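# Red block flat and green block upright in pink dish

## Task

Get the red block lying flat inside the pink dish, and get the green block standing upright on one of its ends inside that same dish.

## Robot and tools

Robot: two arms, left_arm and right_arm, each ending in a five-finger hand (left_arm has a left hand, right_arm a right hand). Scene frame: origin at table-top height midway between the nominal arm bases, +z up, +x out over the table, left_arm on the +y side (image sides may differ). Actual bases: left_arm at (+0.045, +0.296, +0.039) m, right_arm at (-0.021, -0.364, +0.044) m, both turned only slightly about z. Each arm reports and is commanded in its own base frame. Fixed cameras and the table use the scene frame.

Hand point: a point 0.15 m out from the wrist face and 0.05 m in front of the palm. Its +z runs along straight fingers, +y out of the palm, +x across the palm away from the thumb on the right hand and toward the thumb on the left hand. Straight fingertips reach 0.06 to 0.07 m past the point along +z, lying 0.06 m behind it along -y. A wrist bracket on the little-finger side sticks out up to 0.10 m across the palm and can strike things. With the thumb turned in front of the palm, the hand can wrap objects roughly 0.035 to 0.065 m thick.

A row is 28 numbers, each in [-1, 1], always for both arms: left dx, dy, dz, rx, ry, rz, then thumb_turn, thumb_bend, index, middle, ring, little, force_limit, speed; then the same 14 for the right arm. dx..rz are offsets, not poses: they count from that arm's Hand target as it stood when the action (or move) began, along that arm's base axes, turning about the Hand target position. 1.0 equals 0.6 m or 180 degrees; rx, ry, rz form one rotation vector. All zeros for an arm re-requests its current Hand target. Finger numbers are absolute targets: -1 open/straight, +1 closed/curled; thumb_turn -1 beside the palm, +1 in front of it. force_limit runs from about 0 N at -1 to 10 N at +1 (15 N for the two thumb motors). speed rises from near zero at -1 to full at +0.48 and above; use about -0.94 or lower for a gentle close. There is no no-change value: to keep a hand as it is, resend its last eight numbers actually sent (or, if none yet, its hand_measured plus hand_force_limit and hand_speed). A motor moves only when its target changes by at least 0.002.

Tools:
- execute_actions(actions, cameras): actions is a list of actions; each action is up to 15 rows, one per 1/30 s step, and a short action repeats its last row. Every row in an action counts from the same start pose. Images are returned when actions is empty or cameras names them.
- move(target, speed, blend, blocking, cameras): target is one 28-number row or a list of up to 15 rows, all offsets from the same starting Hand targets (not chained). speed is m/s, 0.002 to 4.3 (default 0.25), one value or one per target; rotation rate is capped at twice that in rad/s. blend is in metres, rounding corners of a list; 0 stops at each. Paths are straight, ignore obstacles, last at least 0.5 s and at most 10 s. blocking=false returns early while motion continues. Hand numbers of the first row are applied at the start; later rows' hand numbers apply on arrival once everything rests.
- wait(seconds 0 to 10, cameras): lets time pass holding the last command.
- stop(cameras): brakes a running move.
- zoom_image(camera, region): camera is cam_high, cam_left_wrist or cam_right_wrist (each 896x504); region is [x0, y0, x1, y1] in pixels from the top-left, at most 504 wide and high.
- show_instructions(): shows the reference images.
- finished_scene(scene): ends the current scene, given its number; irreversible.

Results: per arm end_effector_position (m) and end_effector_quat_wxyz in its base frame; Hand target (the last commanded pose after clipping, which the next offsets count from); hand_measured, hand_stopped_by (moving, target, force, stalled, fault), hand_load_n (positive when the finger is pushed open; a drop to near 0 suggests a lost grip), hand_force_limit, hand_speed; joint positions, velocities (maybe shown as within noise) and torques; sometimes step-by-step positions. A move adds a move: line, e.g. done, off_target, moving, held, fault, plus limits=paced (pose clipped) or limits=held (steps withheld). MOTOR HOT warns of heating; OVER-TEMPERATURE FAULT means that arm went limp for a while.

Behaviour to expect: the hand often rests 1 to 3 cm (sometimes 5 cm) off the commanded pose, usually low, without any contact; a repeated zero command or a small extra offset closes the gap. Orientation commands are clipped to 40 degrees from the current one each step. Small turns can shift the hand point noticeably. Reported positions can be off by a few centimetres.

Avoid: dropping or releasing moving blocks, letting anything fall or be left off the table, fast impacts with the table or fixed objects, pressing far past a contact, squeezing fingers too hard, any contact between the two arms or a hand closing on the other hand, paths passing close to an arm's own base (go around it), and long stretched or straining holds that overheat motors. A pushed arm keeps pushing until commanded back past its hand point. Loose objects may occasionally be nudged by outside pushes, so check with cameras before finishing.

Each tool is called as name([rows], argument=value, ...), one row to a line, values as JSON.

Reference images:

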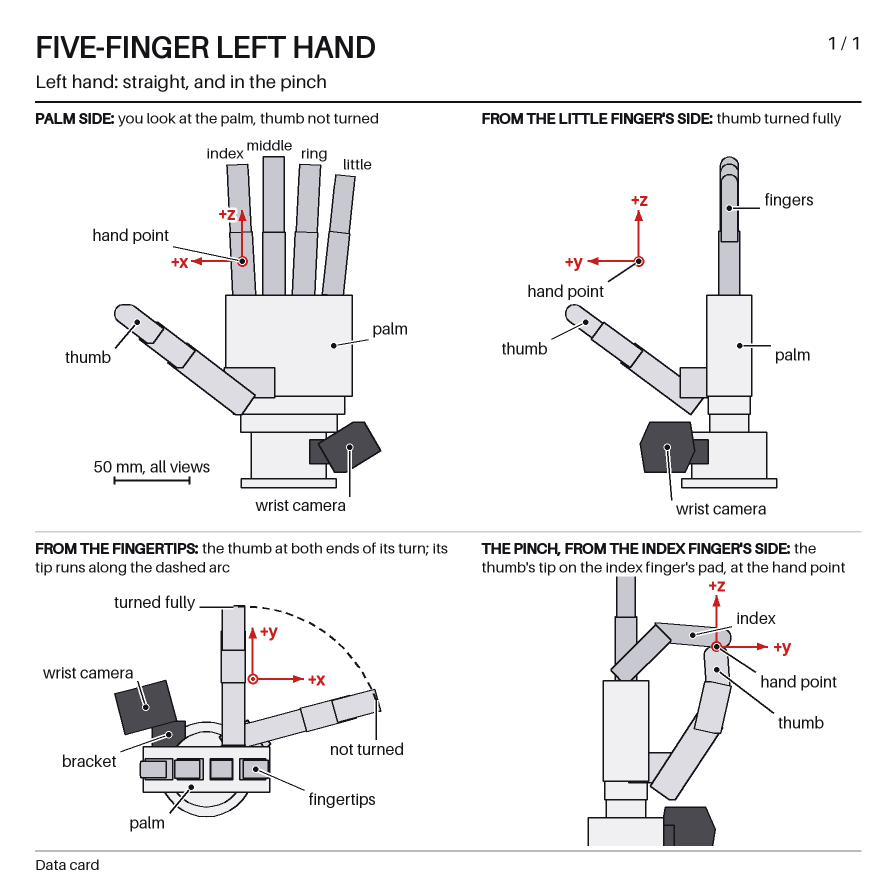

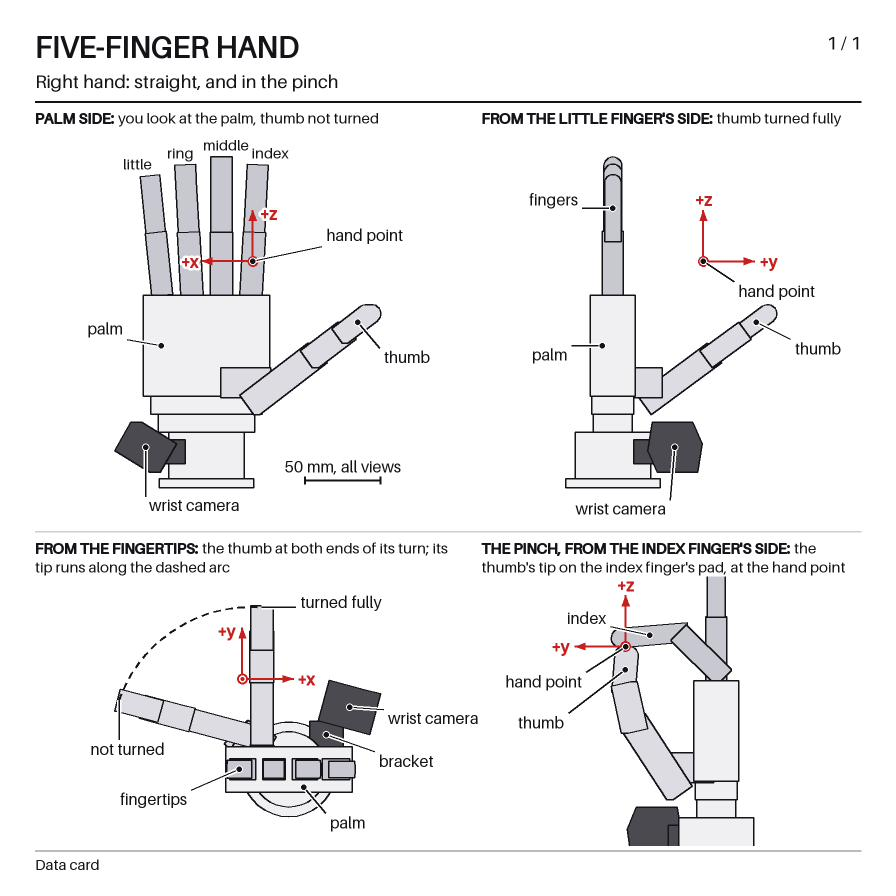

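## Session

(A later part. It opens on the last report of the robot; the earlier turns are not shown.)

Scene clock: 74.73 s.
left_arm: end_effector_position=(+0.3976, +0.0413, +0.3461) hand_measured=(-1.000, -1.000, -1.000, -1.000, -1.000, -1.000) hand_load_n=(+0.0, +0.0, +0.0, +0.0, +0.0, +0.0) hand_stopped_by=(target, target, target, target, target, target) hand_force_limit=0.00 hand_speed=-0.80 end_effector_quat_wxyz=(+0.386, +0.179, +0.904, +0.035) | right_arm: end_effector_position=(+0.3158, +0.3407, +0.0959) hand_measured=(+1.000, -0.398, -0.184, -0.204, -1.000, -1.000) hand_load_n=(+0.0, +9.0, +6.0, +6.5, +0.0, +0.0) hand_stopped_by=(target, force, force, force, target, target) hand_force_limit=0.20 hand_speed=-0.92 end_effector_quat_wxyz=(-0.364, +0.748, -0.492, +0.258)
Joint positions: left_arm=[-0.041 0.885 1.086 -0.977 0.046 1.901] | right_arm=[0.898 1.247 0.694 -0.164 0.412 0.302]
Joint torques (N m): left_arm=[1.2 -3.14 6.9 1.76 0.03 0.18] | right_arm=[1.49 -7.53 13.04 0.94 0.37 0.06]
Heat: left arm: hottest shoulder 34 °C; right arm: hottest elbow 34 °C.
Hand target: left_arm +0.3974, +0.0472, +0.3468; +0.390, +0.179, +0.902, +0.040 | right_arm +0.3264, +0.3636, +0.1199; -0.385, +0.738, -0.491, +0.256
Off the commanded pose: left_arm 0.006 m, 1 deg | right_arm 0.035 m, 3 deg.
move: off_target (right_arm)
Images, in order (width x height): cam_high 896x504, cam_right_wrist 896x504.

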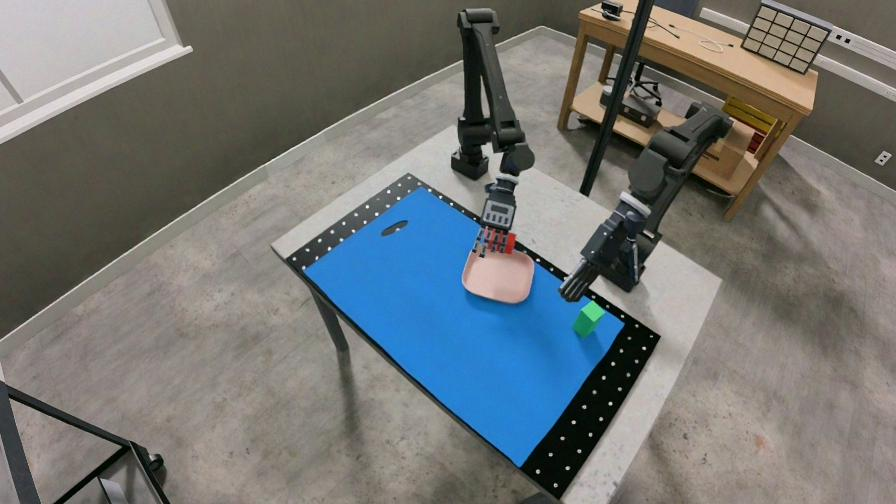

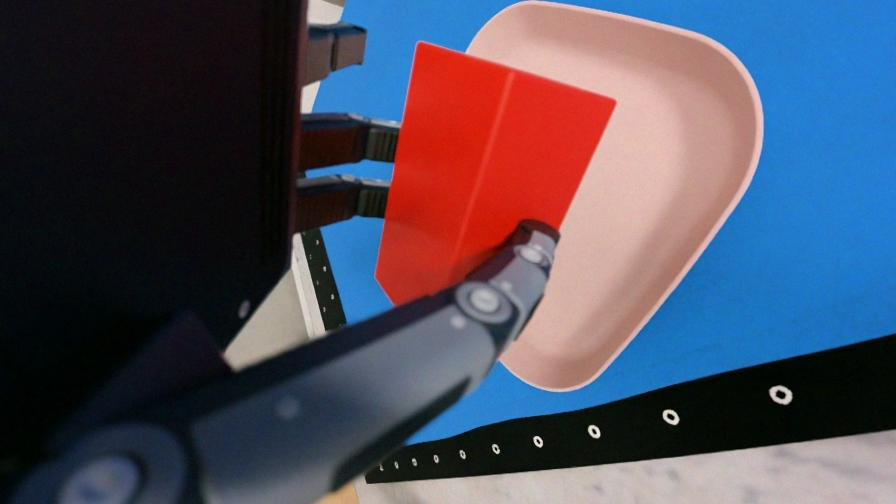

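move(target=[0,0,0,0,0,0,-1,-1,-1,-1,-1,-1,0,-0.8,0.0177,0.004,-0.083,0,0,0,1,-0.3,0.1,0.1,-1,-1,0.2,-0.92], speed=0.1, cameras=["cam_high","cam_right_wrist"])

zoom_image(camera="cam_high", region=[440, 200, 560, 320])

Scene clock: 78.43 s.
left_arm: end_effector_position=(+0.3976, +0.0413, +0.3461) hand_measured=(-1.000, -1.000, -1.000, -1.000, -1.000, -1.000) hand_load_n=(+0.0, +0.0, +0.0, +0.0, +0.0, -0.5) hand_stopped_by=(target, target, target, target, target, target) hand_force_limit=0.00 hand_speed=-0.80 end_effector_quat_wxyz=(+0.386, +0.179, +0.904, +0.035) | right_arm: end_effector_position=(+0.3293, +0.3607, +0.0647) hand_measured=(+1.000, -0.398, -0.184, -0.204, -1.000, -1.000) hand_load_n=(+0.0, +9.0, +6.0, +6.0, +0.0, +0.0) hand_stopped_by=(target, force, force, force, target, target) hand_force_limit=0.20 hand_speed=-0.92 end_effector_quat_wxyz=(-0.373, +0.745, -0.490, +0.254)
Joint positions: left_arm=[-0.041 0.885 1.086 -0.977 0.046 1.901] | right_arm=[0.898 1.369 0.694 -0.023 0.402 0.302]
Joint torques (N m): left_arm=[1.2 -3.19 6.9 1.77 0.03 0.18] | right_arm=[0.09 -9.35 8.34 2.11 0.17 -0.07]
Heat: left arm: hottest shoulder 34 °C; right arm: hottest elbow 34 °C.
Hand target: left_arm +0.3974, +0.0472, +0.3468; +0.390, +0.179, +0.902, +0.040 | right_arm +0.3370, +0.3661, +0.0701; -0.385, +0.738, -0.492, +0.256
Off the commanded pose: left_arm 0.006 m, 1 deg | right_arm 0.011 m, 2 deg.
move: off_target (right_arm)
Images, in order (width x height): cam_high 896x504, cam_right_wrist 896x504.

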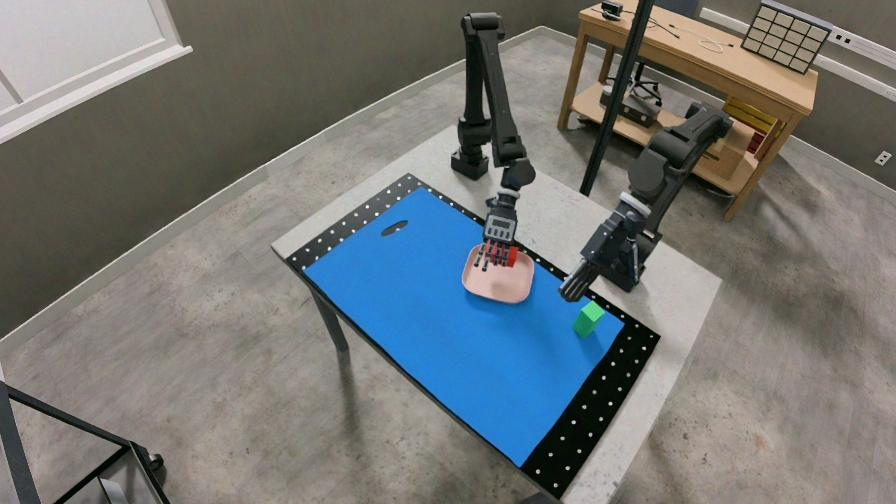

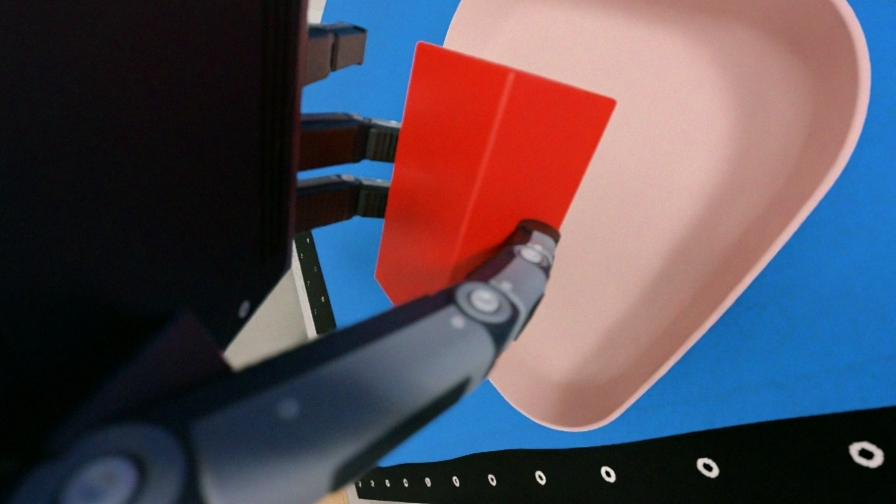

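Scaled by 4.200 from the camera's 896x504 image, which has a finer 1280x720 frame.

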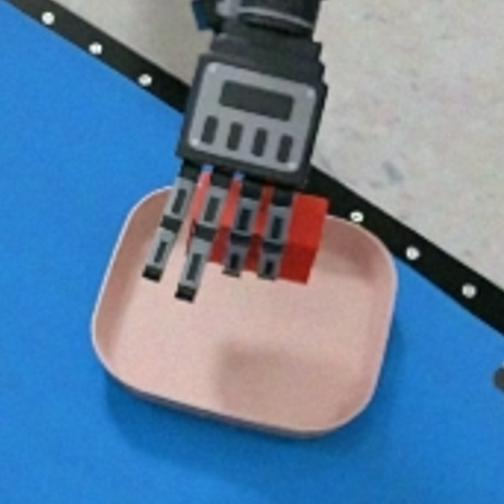

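move(target=[0,0,0,0,0,0,-1,-1,-1,-1,-1,-1,0,-0.8,0.005,-0.009,-0.083,0,0,0,1,-0.3,0.1,0.1,-1,-1,0.2,-0.92], speed=0.1, cameras=["cam_high","cam_right_wrist"])

zoom_image(camera="cam_high", region=[440, 200, 560, 320])

Scene clock: 80.30 s.
left_arm: end_effector_position=(+0.3976, +0.0413, +0.3461) hand_measured=(-1.000, -1.000, -1.000, -1.000, -1.000, -1.000) hand_load_n=(+0.0, +0.0, +0.0, +0.0, +0.0, +0.0) hand_stopped_by=(target, target, target, target, target, target) hand_force_limit=0.00 hand_speed=-0.80 end_effector_quat_wxyz=(+0.386, +0.179, +0.904, +0.035) | right_arm: end_effector_position=(+0.3340, +0.3636, +0.0212) hand_measured=(+1.000, -0.398, -0.184, -0.204, -1.000, -1.000) hand_load_n=(+0.0, +9.0, +6.0, +6.5, +0.0, +0.0) hand_stopped_by=(target, force, force, force, target, target) hand_force_limit=0.20 hand_speed=-0.92 end_effector_quat_wxyz=(-0.381, +0.742, -0.491, +0.252)
Joint positions: left_arm=[-0.041 0.885 1.086 -0.977 0.046 1.901] | right_arm=[0.89 1.484 0.647 0.155 0.39 0.3]
Joint torques (N m): left_arm=[1.14 -3.14 6.91 1.76 0.03 0.18] | right_arm=[-0.44 -9.82 6.35 2.11 0.16 -0.16]
Heat: left arm: hottest shoulder 34 °C; right arm: hottest elbow 34 °C.
Hand target: left_arm +0.3974, +0.0472, +0.3468; +0.390, +0.179, +0.902, +0.040 | right_arm +0.3402, +0.3607, +0.0205; -0.385, +0.738, -0.492, +0.256
Off the commanded pose: left_arm 0.006 m, 1 deg | right_arm 0.007 m, 1 deg.
move: done
Images, in order (width x height): cam_high 896x504, cam_right_wrist 896x504.

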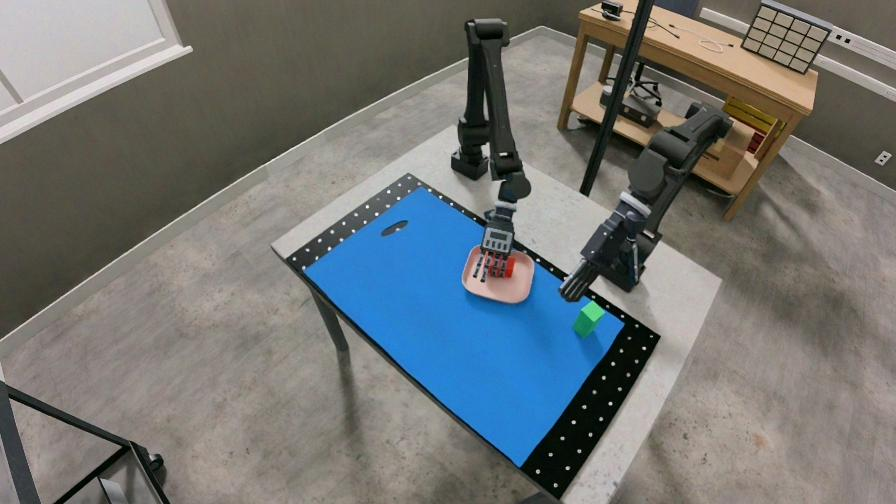

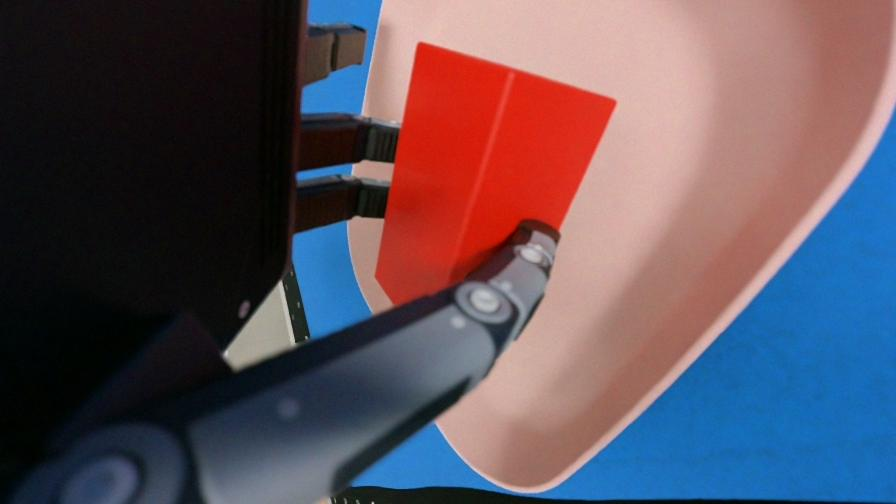

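Scaled by 4.200 from the camera's 896x504 image, which has a finer 1280x720 frame.

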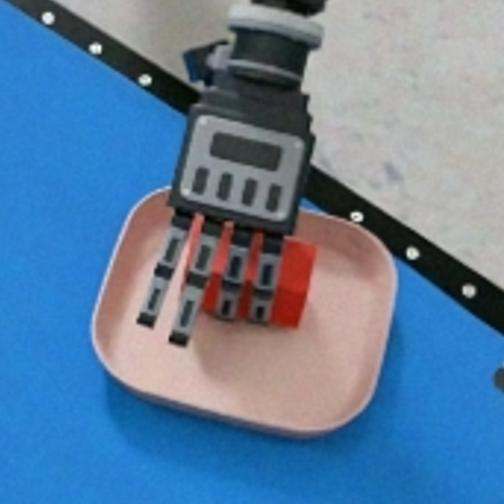

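move(target=[0,0,0,0,0,0,-1,-1,-1,-1,-1,-1,0,-0.8,0,-0.004,-0.02,0,0,0,1,-0.3,0.1,0.1,-1,-1,0.2,-0.92], speed=0.05, cameras=["cam_high","cam_right_wrist"])

zoom_image(camera="cam_high", region=[440, 200, 560, 320])

Scene clock: 81.73 s.
left_arm: end_effector_position=(+0.3976, +0.0413, +0.3461) hand_measured=(-1.000, -1.000, -1.000, -1.000, -1.000, -1.000) hand_load_n=(+0.0, +0.0, +0.0, +0.0, +0.0, +0.0) hand_stopped_by=(target, target, target, target, target, target) hand_force_limit=0.00 hand_speed=-0.80 end_effector_quat_wxyz=(+0.386, +0.179, +0.904, +0.035) | right_arm: end_effector_position=(+0.3353, +0.3631, +0.0130) hand_measured=(+1.000, -0.398, -0.184, -0.204, -1.000, -1.000) hand_load_n=(+0.0, +8.5, +6.0, +6.0, +0.0, +0.0) hand_stopped_by=(target, force, force, force, target, target) hand_force_limit=0.20 hand_speed=-0.92 end_effector_quat_wxyz=(-0.385, +0.740, -0.491, +0.252)
Joint positions: left_arm=[-0.041 0.885 1.086 -0.977 0.046 1.901] | right_arm=[0.886 1.507 0.634 0.2 0.387 0.298]
Joint torques (N m): left_arm=[1.2 -3.19 6.9 1.77 0.03 0.18] | right_arm=[-0.32 -9.35 5.9 2.06 0.2 -0.16]
Heat: left arm: hottest shoulder 34 °C; right arm: hottest elbow 34 °C.
Hand target: left_arm +0.3974, +0.0472, +0.3468; +0.390, +0.179, +0.902, +0.040 | right_arm +0.3402, +0.3583, +0.0085; -0.385, +0.738, -0.492, +0.256
Off the commanded pose: left_arm 0.006 m, 1 deg | right_arm 0.008 m, 1 deg.
move: done
Images, in order (width x height): cam_high 896x504, cam_right_wrist 896x504.

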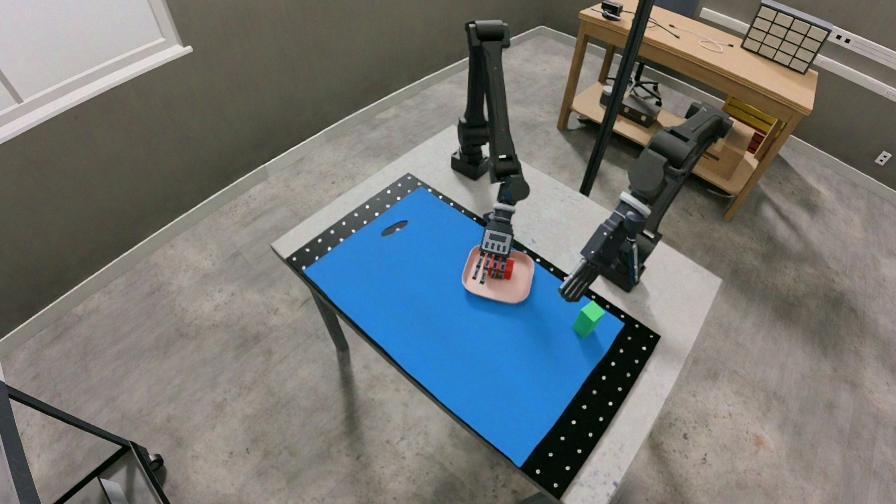

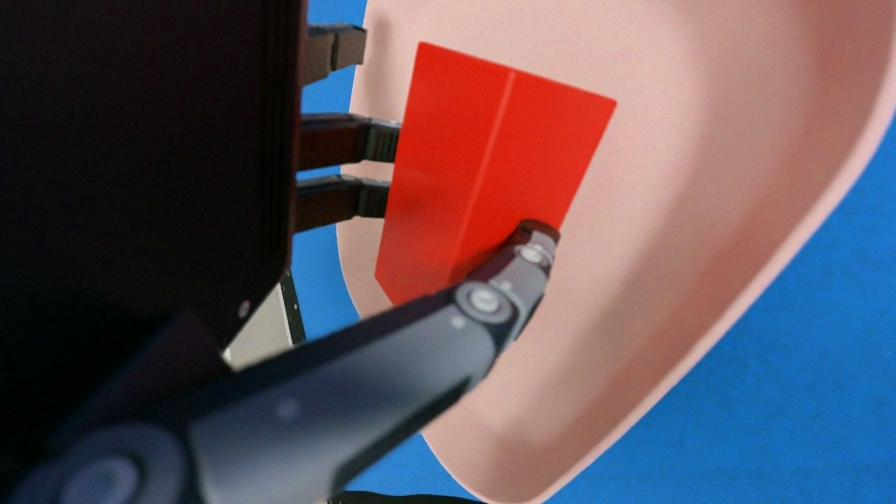

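Scaled by 4.200 from the camera's 896x504 image, which has a finer 1280x720 frame.

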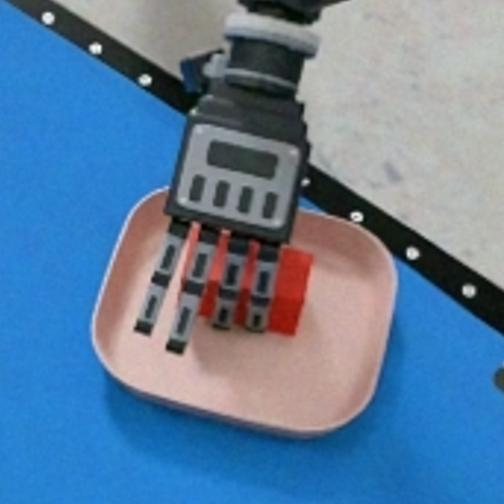

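move(target=[0,0,0,0,0,0,-1,-1,-1,-1,-1,-1,0,-0.8,0,0,-0.014,0,0,0,1,-0.3,0.1,0.1,-1,-1,0.2,-0.92], speed=0.05, cameras=["cam_right_wrist"])

Scene clock: 82.97 s.
left_arm: end_effector_position=(+0.3976, +0.0413, +0.3461) hand_measured=(-1.000, -1.000, -1.000, -1.000, -1.000, -1.000) hand_load_n=(+0.0, +0.0, +0.0, +0.0, +0.0, +0.0) hand_stopped_by=(target, target, target, target, target, target) hand_force_limit=0.00 hand_speed=-0.80 end_effector_quat_wxyz=(+0.386, +0.179, +0.904, +0.035) | right_arm: end_effector_position=(+0.3386, +0.3671, +0.0123) hand_measured=(+1.000, -0.398, -0.184, -0.204, -1.000, -1.000) hand_load_n=(-0.5, +8.5, +6.0, +6.5, +0.0, +0.0) hand_stopped_by=(target, force, force, force, target, target) hand_force_limit=0.20 hand_speed=-0.92 end_effector_quat_wxyz=(-0.393, +0.736, -0.490, +0.253)
Joint positions: left_arm=[-0.041 0.885 1.086 -0.977 0.046 1.901] | right_arm=[0.886 1.521 0.634 0.234 0.387 0.298]
Joint torques (N m): left_arm=[1.2 -3.14 6.9 1.76 0.03 0.18] | right_arm=[-0.32 -8.94 5.34 2.06 0.18 -0.12]
Heat: left arm: hottest shoulder 34 °C; right arm: hottest elbow 34 °C.
Hand target: left_arm +0.3974, +0.0472, +0.3468; +0.390, +0.179, +0.902, +0.040 | right_arm +0.3402, +0.3582, +0.0001; -0.385, +0.738, -0.492, +0.256
Off the commanded pose: left_arm 0.006 m, 1 deg | right_arm 0.015 m, 1 deg.
move: off_target (right_arm)
Images, in order (width x height): cam_right_wrist 896x504.

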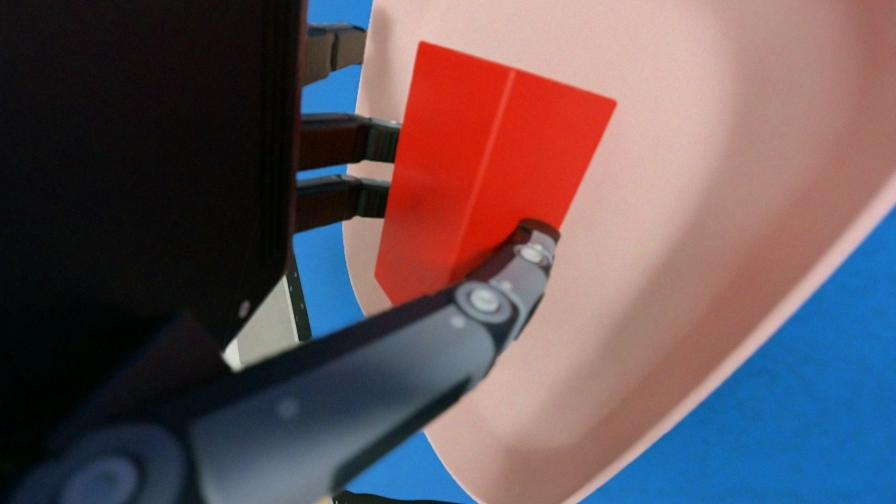

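move([
  [0,0,0,0,0,0,-1,-1,-1,-1,-1,-1,0,-0.8,0,0.01,0.014,0,0,0,1,-0.3,0.1,0.1,-1,-1,0.2,-0.92],
  [0,0,0,0,0,0,-1,-1,-1,-1,-1,-1,0,-0.8,0,0.01,0.014,0,0,0,1,-0.6,-0.6,-0.6,-1,-1,0.2,-0.7],
  [0,0,0,0,0,0,-1,-1,-1,-1,-1,-1,0,-0.8,0,0.01,0.2,0,0,0,1,-0.6,-0.6,-0.6,-1,-1,0.2,-0.7],
], speed=0.1, cameras=["cam_high","cam_right_wrist"])

zoom_image(camera="cam_high", region=[440, 200, 560, 320])

Scene clock: 87.00 s.
left_arm: end_effector_position=(+0.3976, +0.0413, +0.3461) hand_measured=(-1.000, -1.000, -1.000, -1.000, -1.000, -1.000) hand_load_n=(+0.0, +0.0, +0.0, +0.0, +0.0, +0.0) hand_stopped_by=(target, target, target, target, target, target) hand_force_limit=0.00 hand_speed=-0.80 end_effector_quat_wxyz=(+0.386, +0.179, +0.904, +0.035) | right_arm: end_effector_position=(+0.3268, +0.3513, +0.0953) hand_measured=(+1.000, -0.600, -0.600, -0.600, -1.000, -1.000) hand_load_n=(+0.0, +0.0, +0.0, +0.0, +0.0, +0.0) hand_stopped_by=(target, target, target, target, target, target) hand_force_limit=0.20 hand_speed=-0.70 end_effector_quat_wxyz=(-0.368, +0.748, -0.492, +0.252)
Joint positions: left_arm=[-0.041 0.885 1.086 -0.977 0.046 1.901] | right_arm=[0.886 1.288 0.724 -0.145 0.392 0.298]
Joint torques (N m): left_arm=[1.2 -3.14 6.9 1.76 0.03 0.18] | right_arm=[0.38 -9.17 12.19 0.62 0.27 -0.06]
Heat: left arm: hottest shoulder 34 °C; right arm: hottest elbow 34 °C.
Hand target: left_arm +0.3974, +0.0472, +0.3468; +0.390, +0.179, +0.902, +0.040 | right_arm +0.3402, +0.3643, +0.1201; -0.385, +0.738, -0.491, +0.256
Off the commanded pose: left_arm 0.006 m, 1 deg | right_arm 0.031 m, 2 deg.
move: off_target (right_arm)
Images, in order (width x height): cam_high 896x504, cam_right_wrist 896x504.

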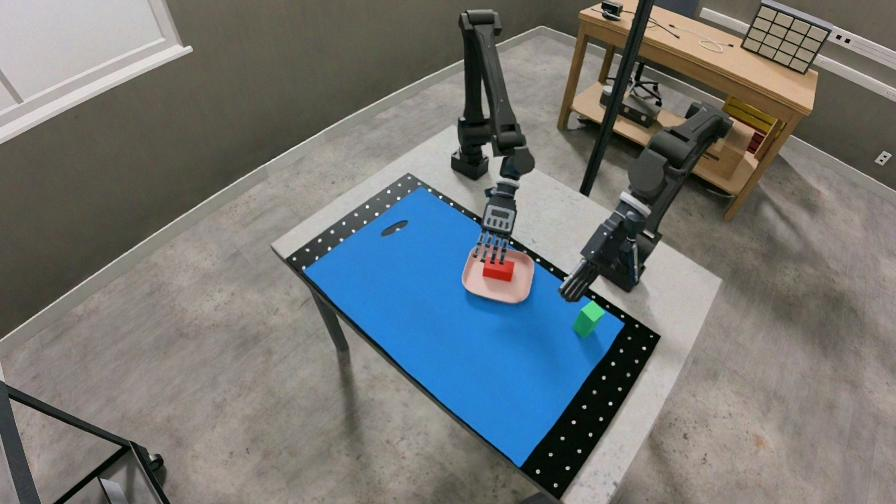

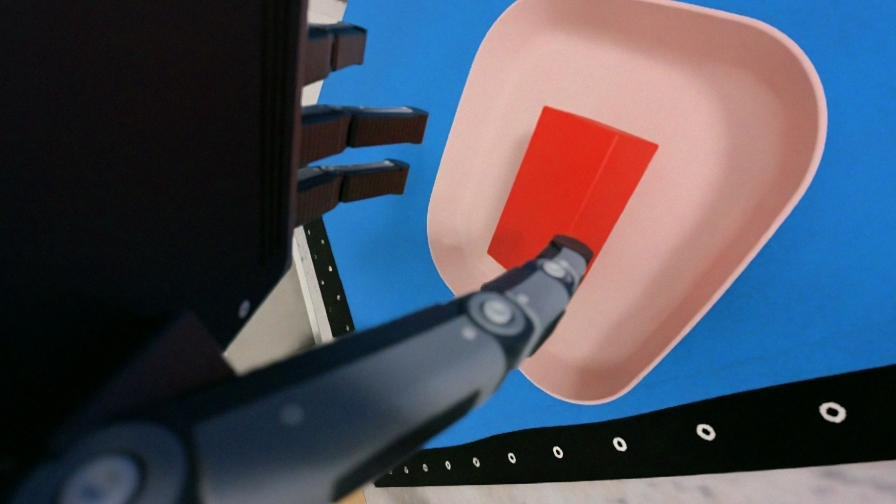

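Scaled by 4.200 from the camera's 896x504 image, which has a finer 1280x720 frame.

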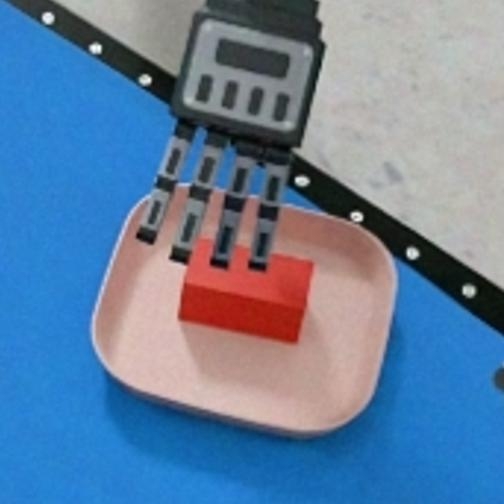

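move([
  [-0.162,0.588,0.122,0,0,0,-1,-1,-1,-1,-1,-1,0,-0.8,0,0.01,0.133,0,0,0,1,-1,-1,-1,-1,-1,0.2,0],
  [-0.162,0.588,0.122,0,0,0,-1,-1,-1,-1,-1,-1,0,-0.8,0.008,0.493,0.11,0,0,0.2917,1,-1,-1,-1,-1,-1,0.2,0],
], speed=0.3, cameras=["cam_high","cam_right_wrist"])

zoom_image(camera="cam_high", region=[530, 220, 650, 340])

Scene clock: 94.80 s.
left_arm: end_effector_position=(+0.3028, +0.3890, +0.3904) hand_measured=(-1.000, -1.000, -1.000, -1.000, -1.000, -1.000) hand_load_n=(+0.0, +0.0, +0.0, +0.0, +0.0, +0.0) hand_stopped_by=(target, target, target, target, target, target) hand_force_limit=0.00 hand_speed=-0.80 end_effector_quat_wxyz=(+0.463, -0.105, +0.877, +0.070) | right_arm: end_effector_position=(+0.3425, +0.6428, +0.1713) hand_measured=(+1.000, -1.000, -1.000, -1.000, -1.000, -1.000) hand_load_n=(+0.0, +0.0, +0.0, +0.0, +0.0, +0.0) hand_stopped_by=(target, target, target, target, target, target) hand_force_limit=0.20 hand_speed=0.00 end_effector_quat_wxyz=(-0.449, +0.883, -0.127, +0.056)
Joint positions: left_arm=[1.02 1.109 1.304 -0.944 0.6 2.084] | right_arm=[0.988 1.85 1.595 -0.402 -0.254 -0.172]
Joint torques (N m): left_arm=[1.14 -6.89 10.15 1.98 0.32 0.18] | right_arm=[1.55 -17.96 14.06 1.1 -0.14 -0.1]
Heat: left arm: hottest shoulder 34 °C; right arm: hottest elbow 35 °C.
Hand target: left_arm +0.3002, +0.4000, +0.4201; +0.390, +0.179, +0.902, +0.041 | right_arm +0.3449, +0.6601, +0.1861; -0.458, +0.879, -0.114, +0.059
Off the commanded pose: left_arm 0.032 m, 34 deg | right_arm 0.023 m, 2 deg.
joint sent to its limit (left arm) — joint 6 (wrist roll), upper limit. The joint targets are off in orientation, not in position.
move: off_target (left_arm, right_arm)
Images, in order (width x height): cam_high 896x504, cam_right_wrist 896x504.

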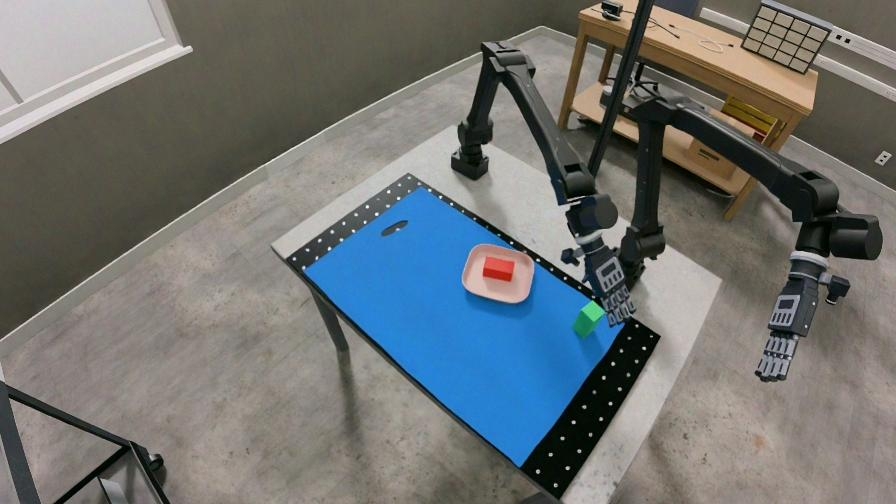

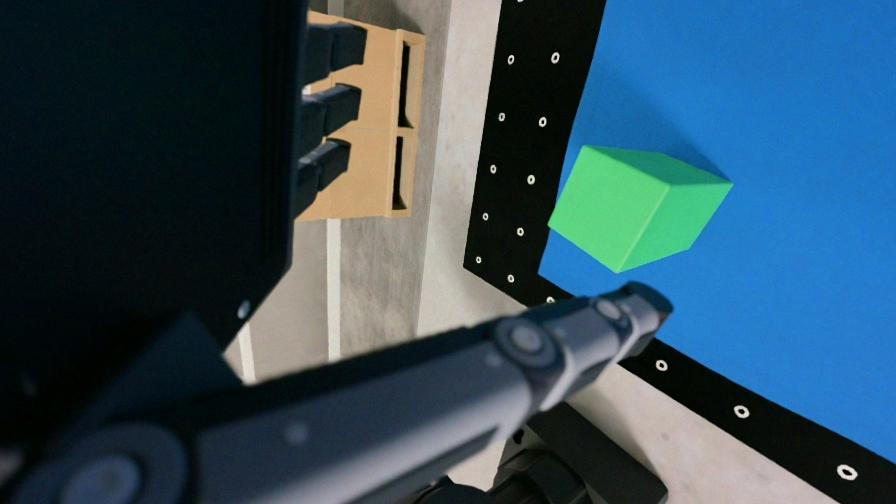

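Scaled by 4.200 from the camera's 896x504 image, which has a finer 1280x720 frame.

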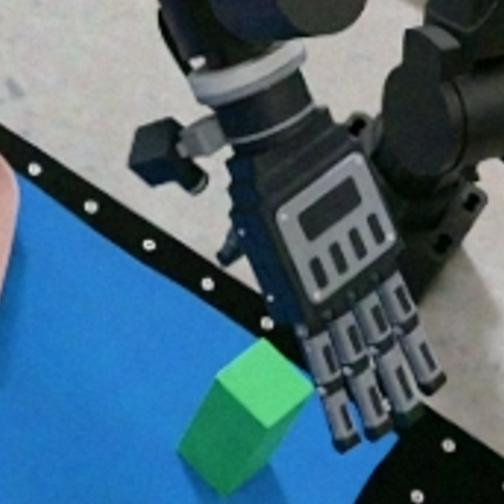

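move(target=[0,0,0,0,0,0,-1,-1,-1,-1,-1,-1,0,-0.8,-0.0115,-0.0085,-0.083,0,0,0,1,-1,-1,-1,-1,-1,0.2,0], speed=0.15, cameras=["cam_high","cam_right_wrist"])

zoom_image(camera="cam_high", region=[530, 240, 650, 360])

Scene clock: 97.87 s.
left_arm: end_effector_position=(+0.3028, +0.3890, +0.3905) hand_measured=(-1.000, -1.000, -1.000, -1.000, -1.000, -1.000) hand_load_n=(+0.0, +0.0, -0.5, +0.0, +0.0, +0.0) hand_stopped_by=(target, target, target, target, target, target) hand_force_limit=0.00 hand_speed=-0.80 end_effector_quat_wxyz=(+0.463, -0.105, +0.877, +0.069) | right_arm: end_effector_position=(+0.3449, +0.6488, +0.1484) hand_measured=(+1.000, -1.000, -1.000, -1.000, -1.000, -1.000) hand_load_n=(+0.0, +0.0, +0.0, +0.0, +0.0, +0.0) hand_stopped_by=(target, target, target, target, target, target) hand_force_limit=0.20 hand_speed=0.00 end_effector_quat_wxyz=(-0.459, +0.878, -0.123, +0.060)
Joint positions: left_arm=[1.02 1.109 1.304 -0.944 0.601 2.084] | right_arm=[0.99 1.873 1.554 -0.312 -0.254 -0.172]
Joint torques (N m): left_arm=[1.14 -6.89 10.13 2.02 0.33 0.18] | right_arm=[1.67 -18.32 8.54 2.07 0 -0.13]
Heat: left arm: hottest shoulder 34 °C; right arm: hottest elbow 36 °C.
Hand target: left_arm +0.3001, +0.4000, +0.4201; +0.390, +0.179, +0.902, +0.041 | right_arm +0.3380, +0.6550, +0.1361; -0.458, +0.879, -0.114, +0.059
Off the commanded pose: left_arm 0.032 m, 34 deg | right_arm 0.015 m, 1 deg.
joint sent to its limit (left arm) — joint 6 (wrist roll), upper limit. The joint targets are off in orientation, not in position.
move: off_target (left_arm, right_arm)
Images, in order (width x height): cam_high 896x504, cam_right_wrist 896x504.

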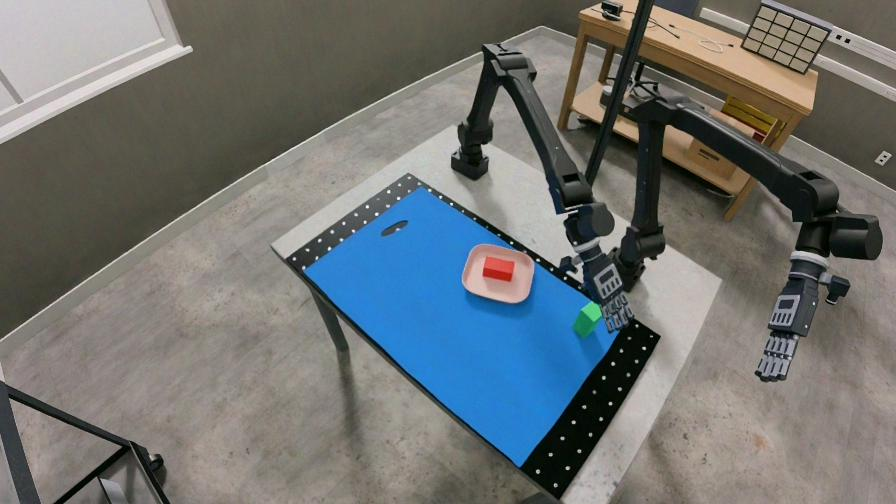

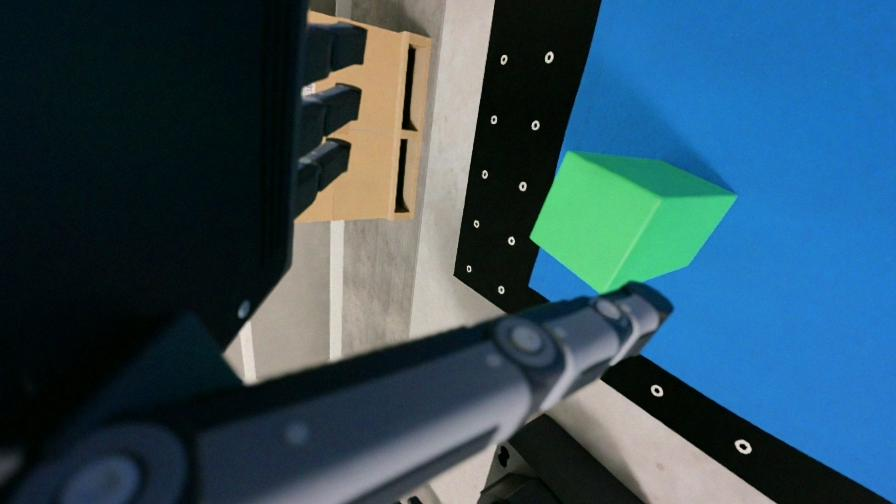

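Scaled by 4.200 from the camera's 896x504 image, which has a finer 1280x720 frame.

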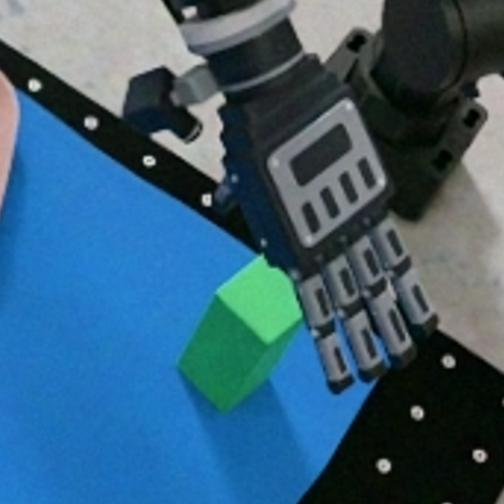

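move(target=[0,0,0,0,0,0,-1,-1,-1,-1,-1,-1,0,-0.8,-0.0117,-0.0115,-0.0685,0,0,0,1,-1,-1,-1,-1,-1,0.2,0], speed=0.15, cameras=["cam_high","cam_right_wrist"])

Scene clock: 103.13 s.
left_arm: end_effector_position=(+0.3028, +0.3890, +0.3905) hand_measured=(-1.000, -1.000, -1.000, -1.000, -1.000, -1.000) hand_load_n=(+0.0, +0.0, +0.0, +0.0, +0.0, +0.0) hand_stopped_by=(target, target, target, target, target, target) hand_force_limit=0.00 hand_speed=-0.80 end_effector_quat_wxyz=(+0.463, -0.105, +0.877, +0.069) | right_arm: end_effector_position=(+0.3385, +0.6429, +0.1081) hand_measured=(+1.000, -1.000, -1.000, -1.000, -1.000, -1.000) hand_load_n=(+0.0, +0.0, -0.5, +0.0, -0.5, +0.0) hand_stopped_by=(target, target, target, target, target, target) hand_force_limit=0.20 hand_speed=0.00 end_effector_quat_wxyz=(-0.460, +0.877, -0.122, +0.061)
Joint positions: left_arm=[1.02 1.109 1.304 -0.944 0.601 2.084] | right_arm=[0.993 1.89 1.466 -0.205 -0.252 -0.172]
Joint torques (N m): left_arm=[1.14 -6.83 10.14 2.02 0.34 0.18] | right_arm=[1.49 -17.96 8.13 2.13 0 -0.11]
Heat: left arm: hottest shoulder 34 °C; right arm: hottest elbow 36 °C.
Hand target: left_arm +0.3001, +0.4000, +0.4201; +0.390, +0.179, +0.902, +0.041 | right_arm +0.3312, +0.6480, +0.0952; -0.458, +0.879, -0.114, +0.059
Off the commanded pose: left_arm 0.032 m, 34 deg | right_arm 0.016 m, 1 deg.
joint sent to its limit (left arm) — joint 6 (wrist roll), upper limit. The joint targets are off in orientation, not in position.
move: off_target (left_arm, right_arm)
Images, in order (width x height): cam_high 896x504, cam_right_wrist 896x504.

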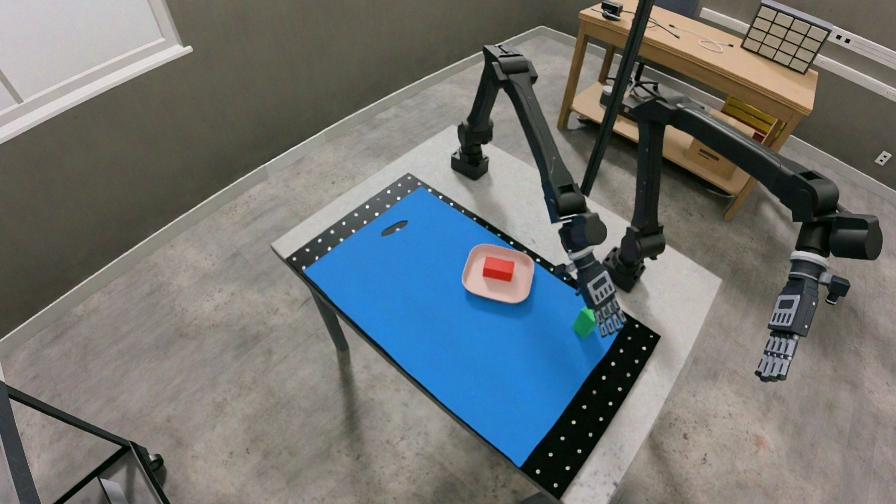

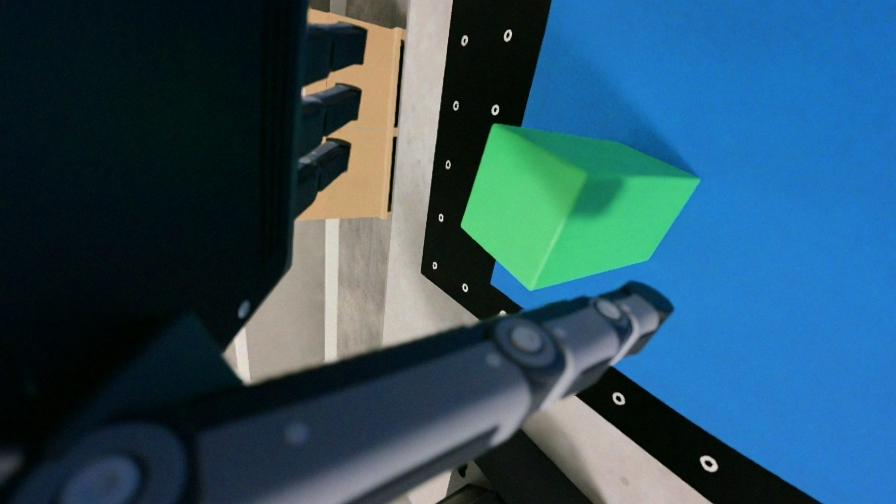

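zoom_image(camera="cam_high", region=[540, 240, 680, 360])

Scaled by 3.600 from the camera's 896x504 image, which has a finer 1280x720 frame.

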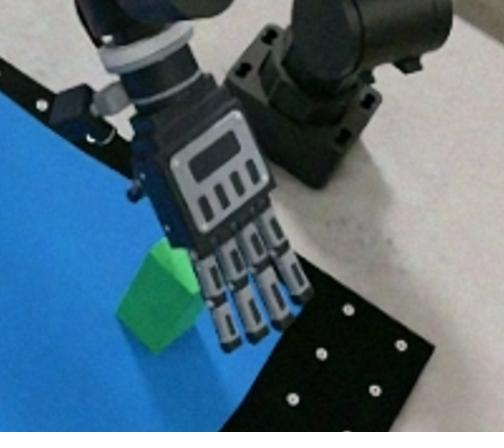

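move(target=[0,0,0,0,0,0,-1,-1,-1,-1,-1,-1,0,-0.8,-0.007,0.004,-0.06,0,0,0,1,-1,-1,-1,-1,-1,0.2,0], speed=0.1, cameras=["cam_high","cam_right_wrist"])

zoom_image(camera="cam_high", region=[540, 240, 680, 360])

Scene clock: 107.83 s.
left_arm: end_effector_position=(+0.3028, +0.3890, +0.3905) hand_measured=(-1.000, -1.000, -1.000, -1.000, -1.000, -1.000) hand_load_n=(+0.0, +0.0, +0.0, +0.0, +0.0, +0.0) hand_stopped_by=(target, target, target, target, target, target) hand_force_limit=0.00 hand_speed=-0.80 end_effector_quat_wxyz=(+0.463, -0.105, +0.877, +0.069) | right_arm: end_effector_position=(+0.3343, +0.6454, +0.0694) hand_measured=(+1.000, -1.000, -1.000, -1.000, -1.000, -1.000) hand_load_n=(+0.0, +0.0, +0.0, +0.0, +0.0, +0.0) hand_stopped_by=(target, target, target, target, target, target) hand_force_limit=0.20 hand_speed=0.00 end_effector_quat_wxyz=(-0.458, +0.879, -0.120, +0.061)
Joint positions: left_arm=[1.02 1.109 1.304 -0.944 0.601 2.084] | right_arm=[1.002 1.936 1.426 -0.122 -0.245 -0.172]
Joint torques (N m): left_arm=[1.14 -6.89 10.13 2 0.34 0.18] | right_arm=[1.2 -18.43 7.94 2.04 0 -0.05]
Heat: left arm: hottest shoulder 34 °C; right arm: hottest elbow 36 °C.
Hand target: left_arm +0.3001, +0.4000, +0.4201; +0.390, +0.179, +0.902, +0.041 | right_arm +0.3268, +0.6505, +0.0592; -0.458, +0.879, -0.114, +0.059
Off the commanded pose: left_arm 0.032 m, 34 deg | right_arm 0.014 m, 1 deg.
joint sent to its limit (left arm) — joint 6 (wrist roll), upper limit. The joint targets are off in orientation, not in position.
move: off_target (left_arm, right_arm)
Images, in order (width x height): cam_high 896x504, cam_right_wrist 896x504.

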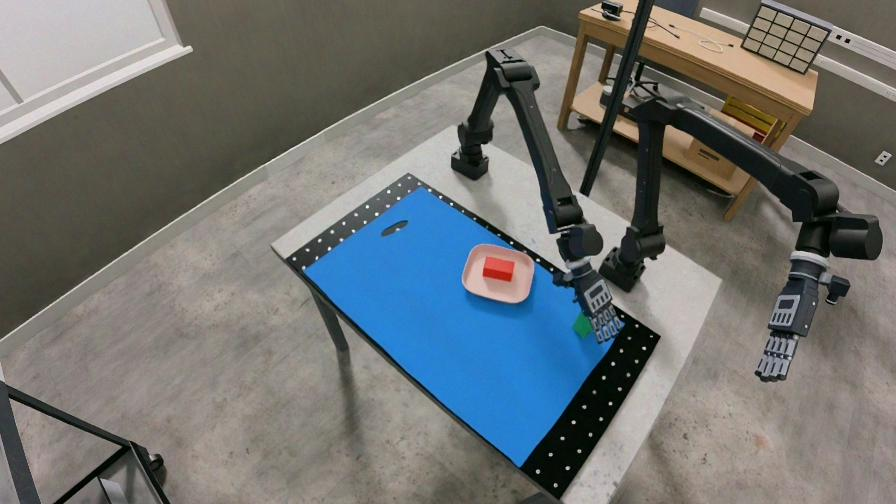

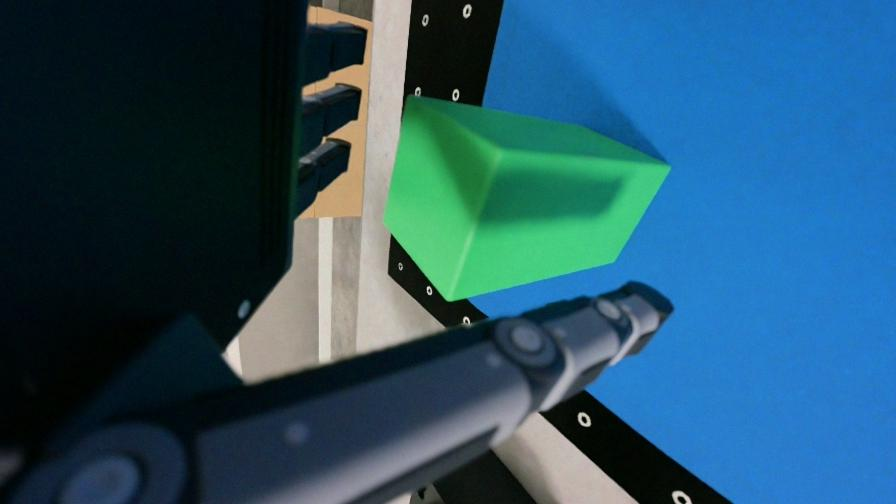

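Scaled by 3.600 from the camera's 896x504 image, which has a finer 1280x720 frame.

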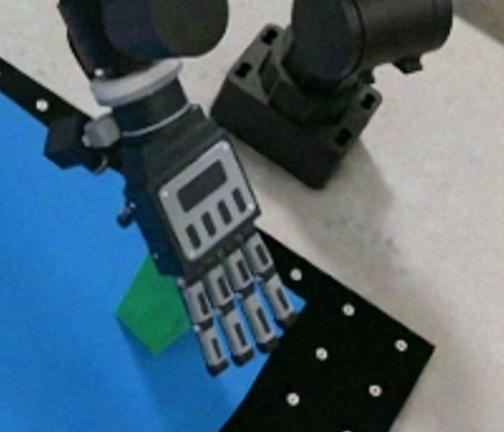

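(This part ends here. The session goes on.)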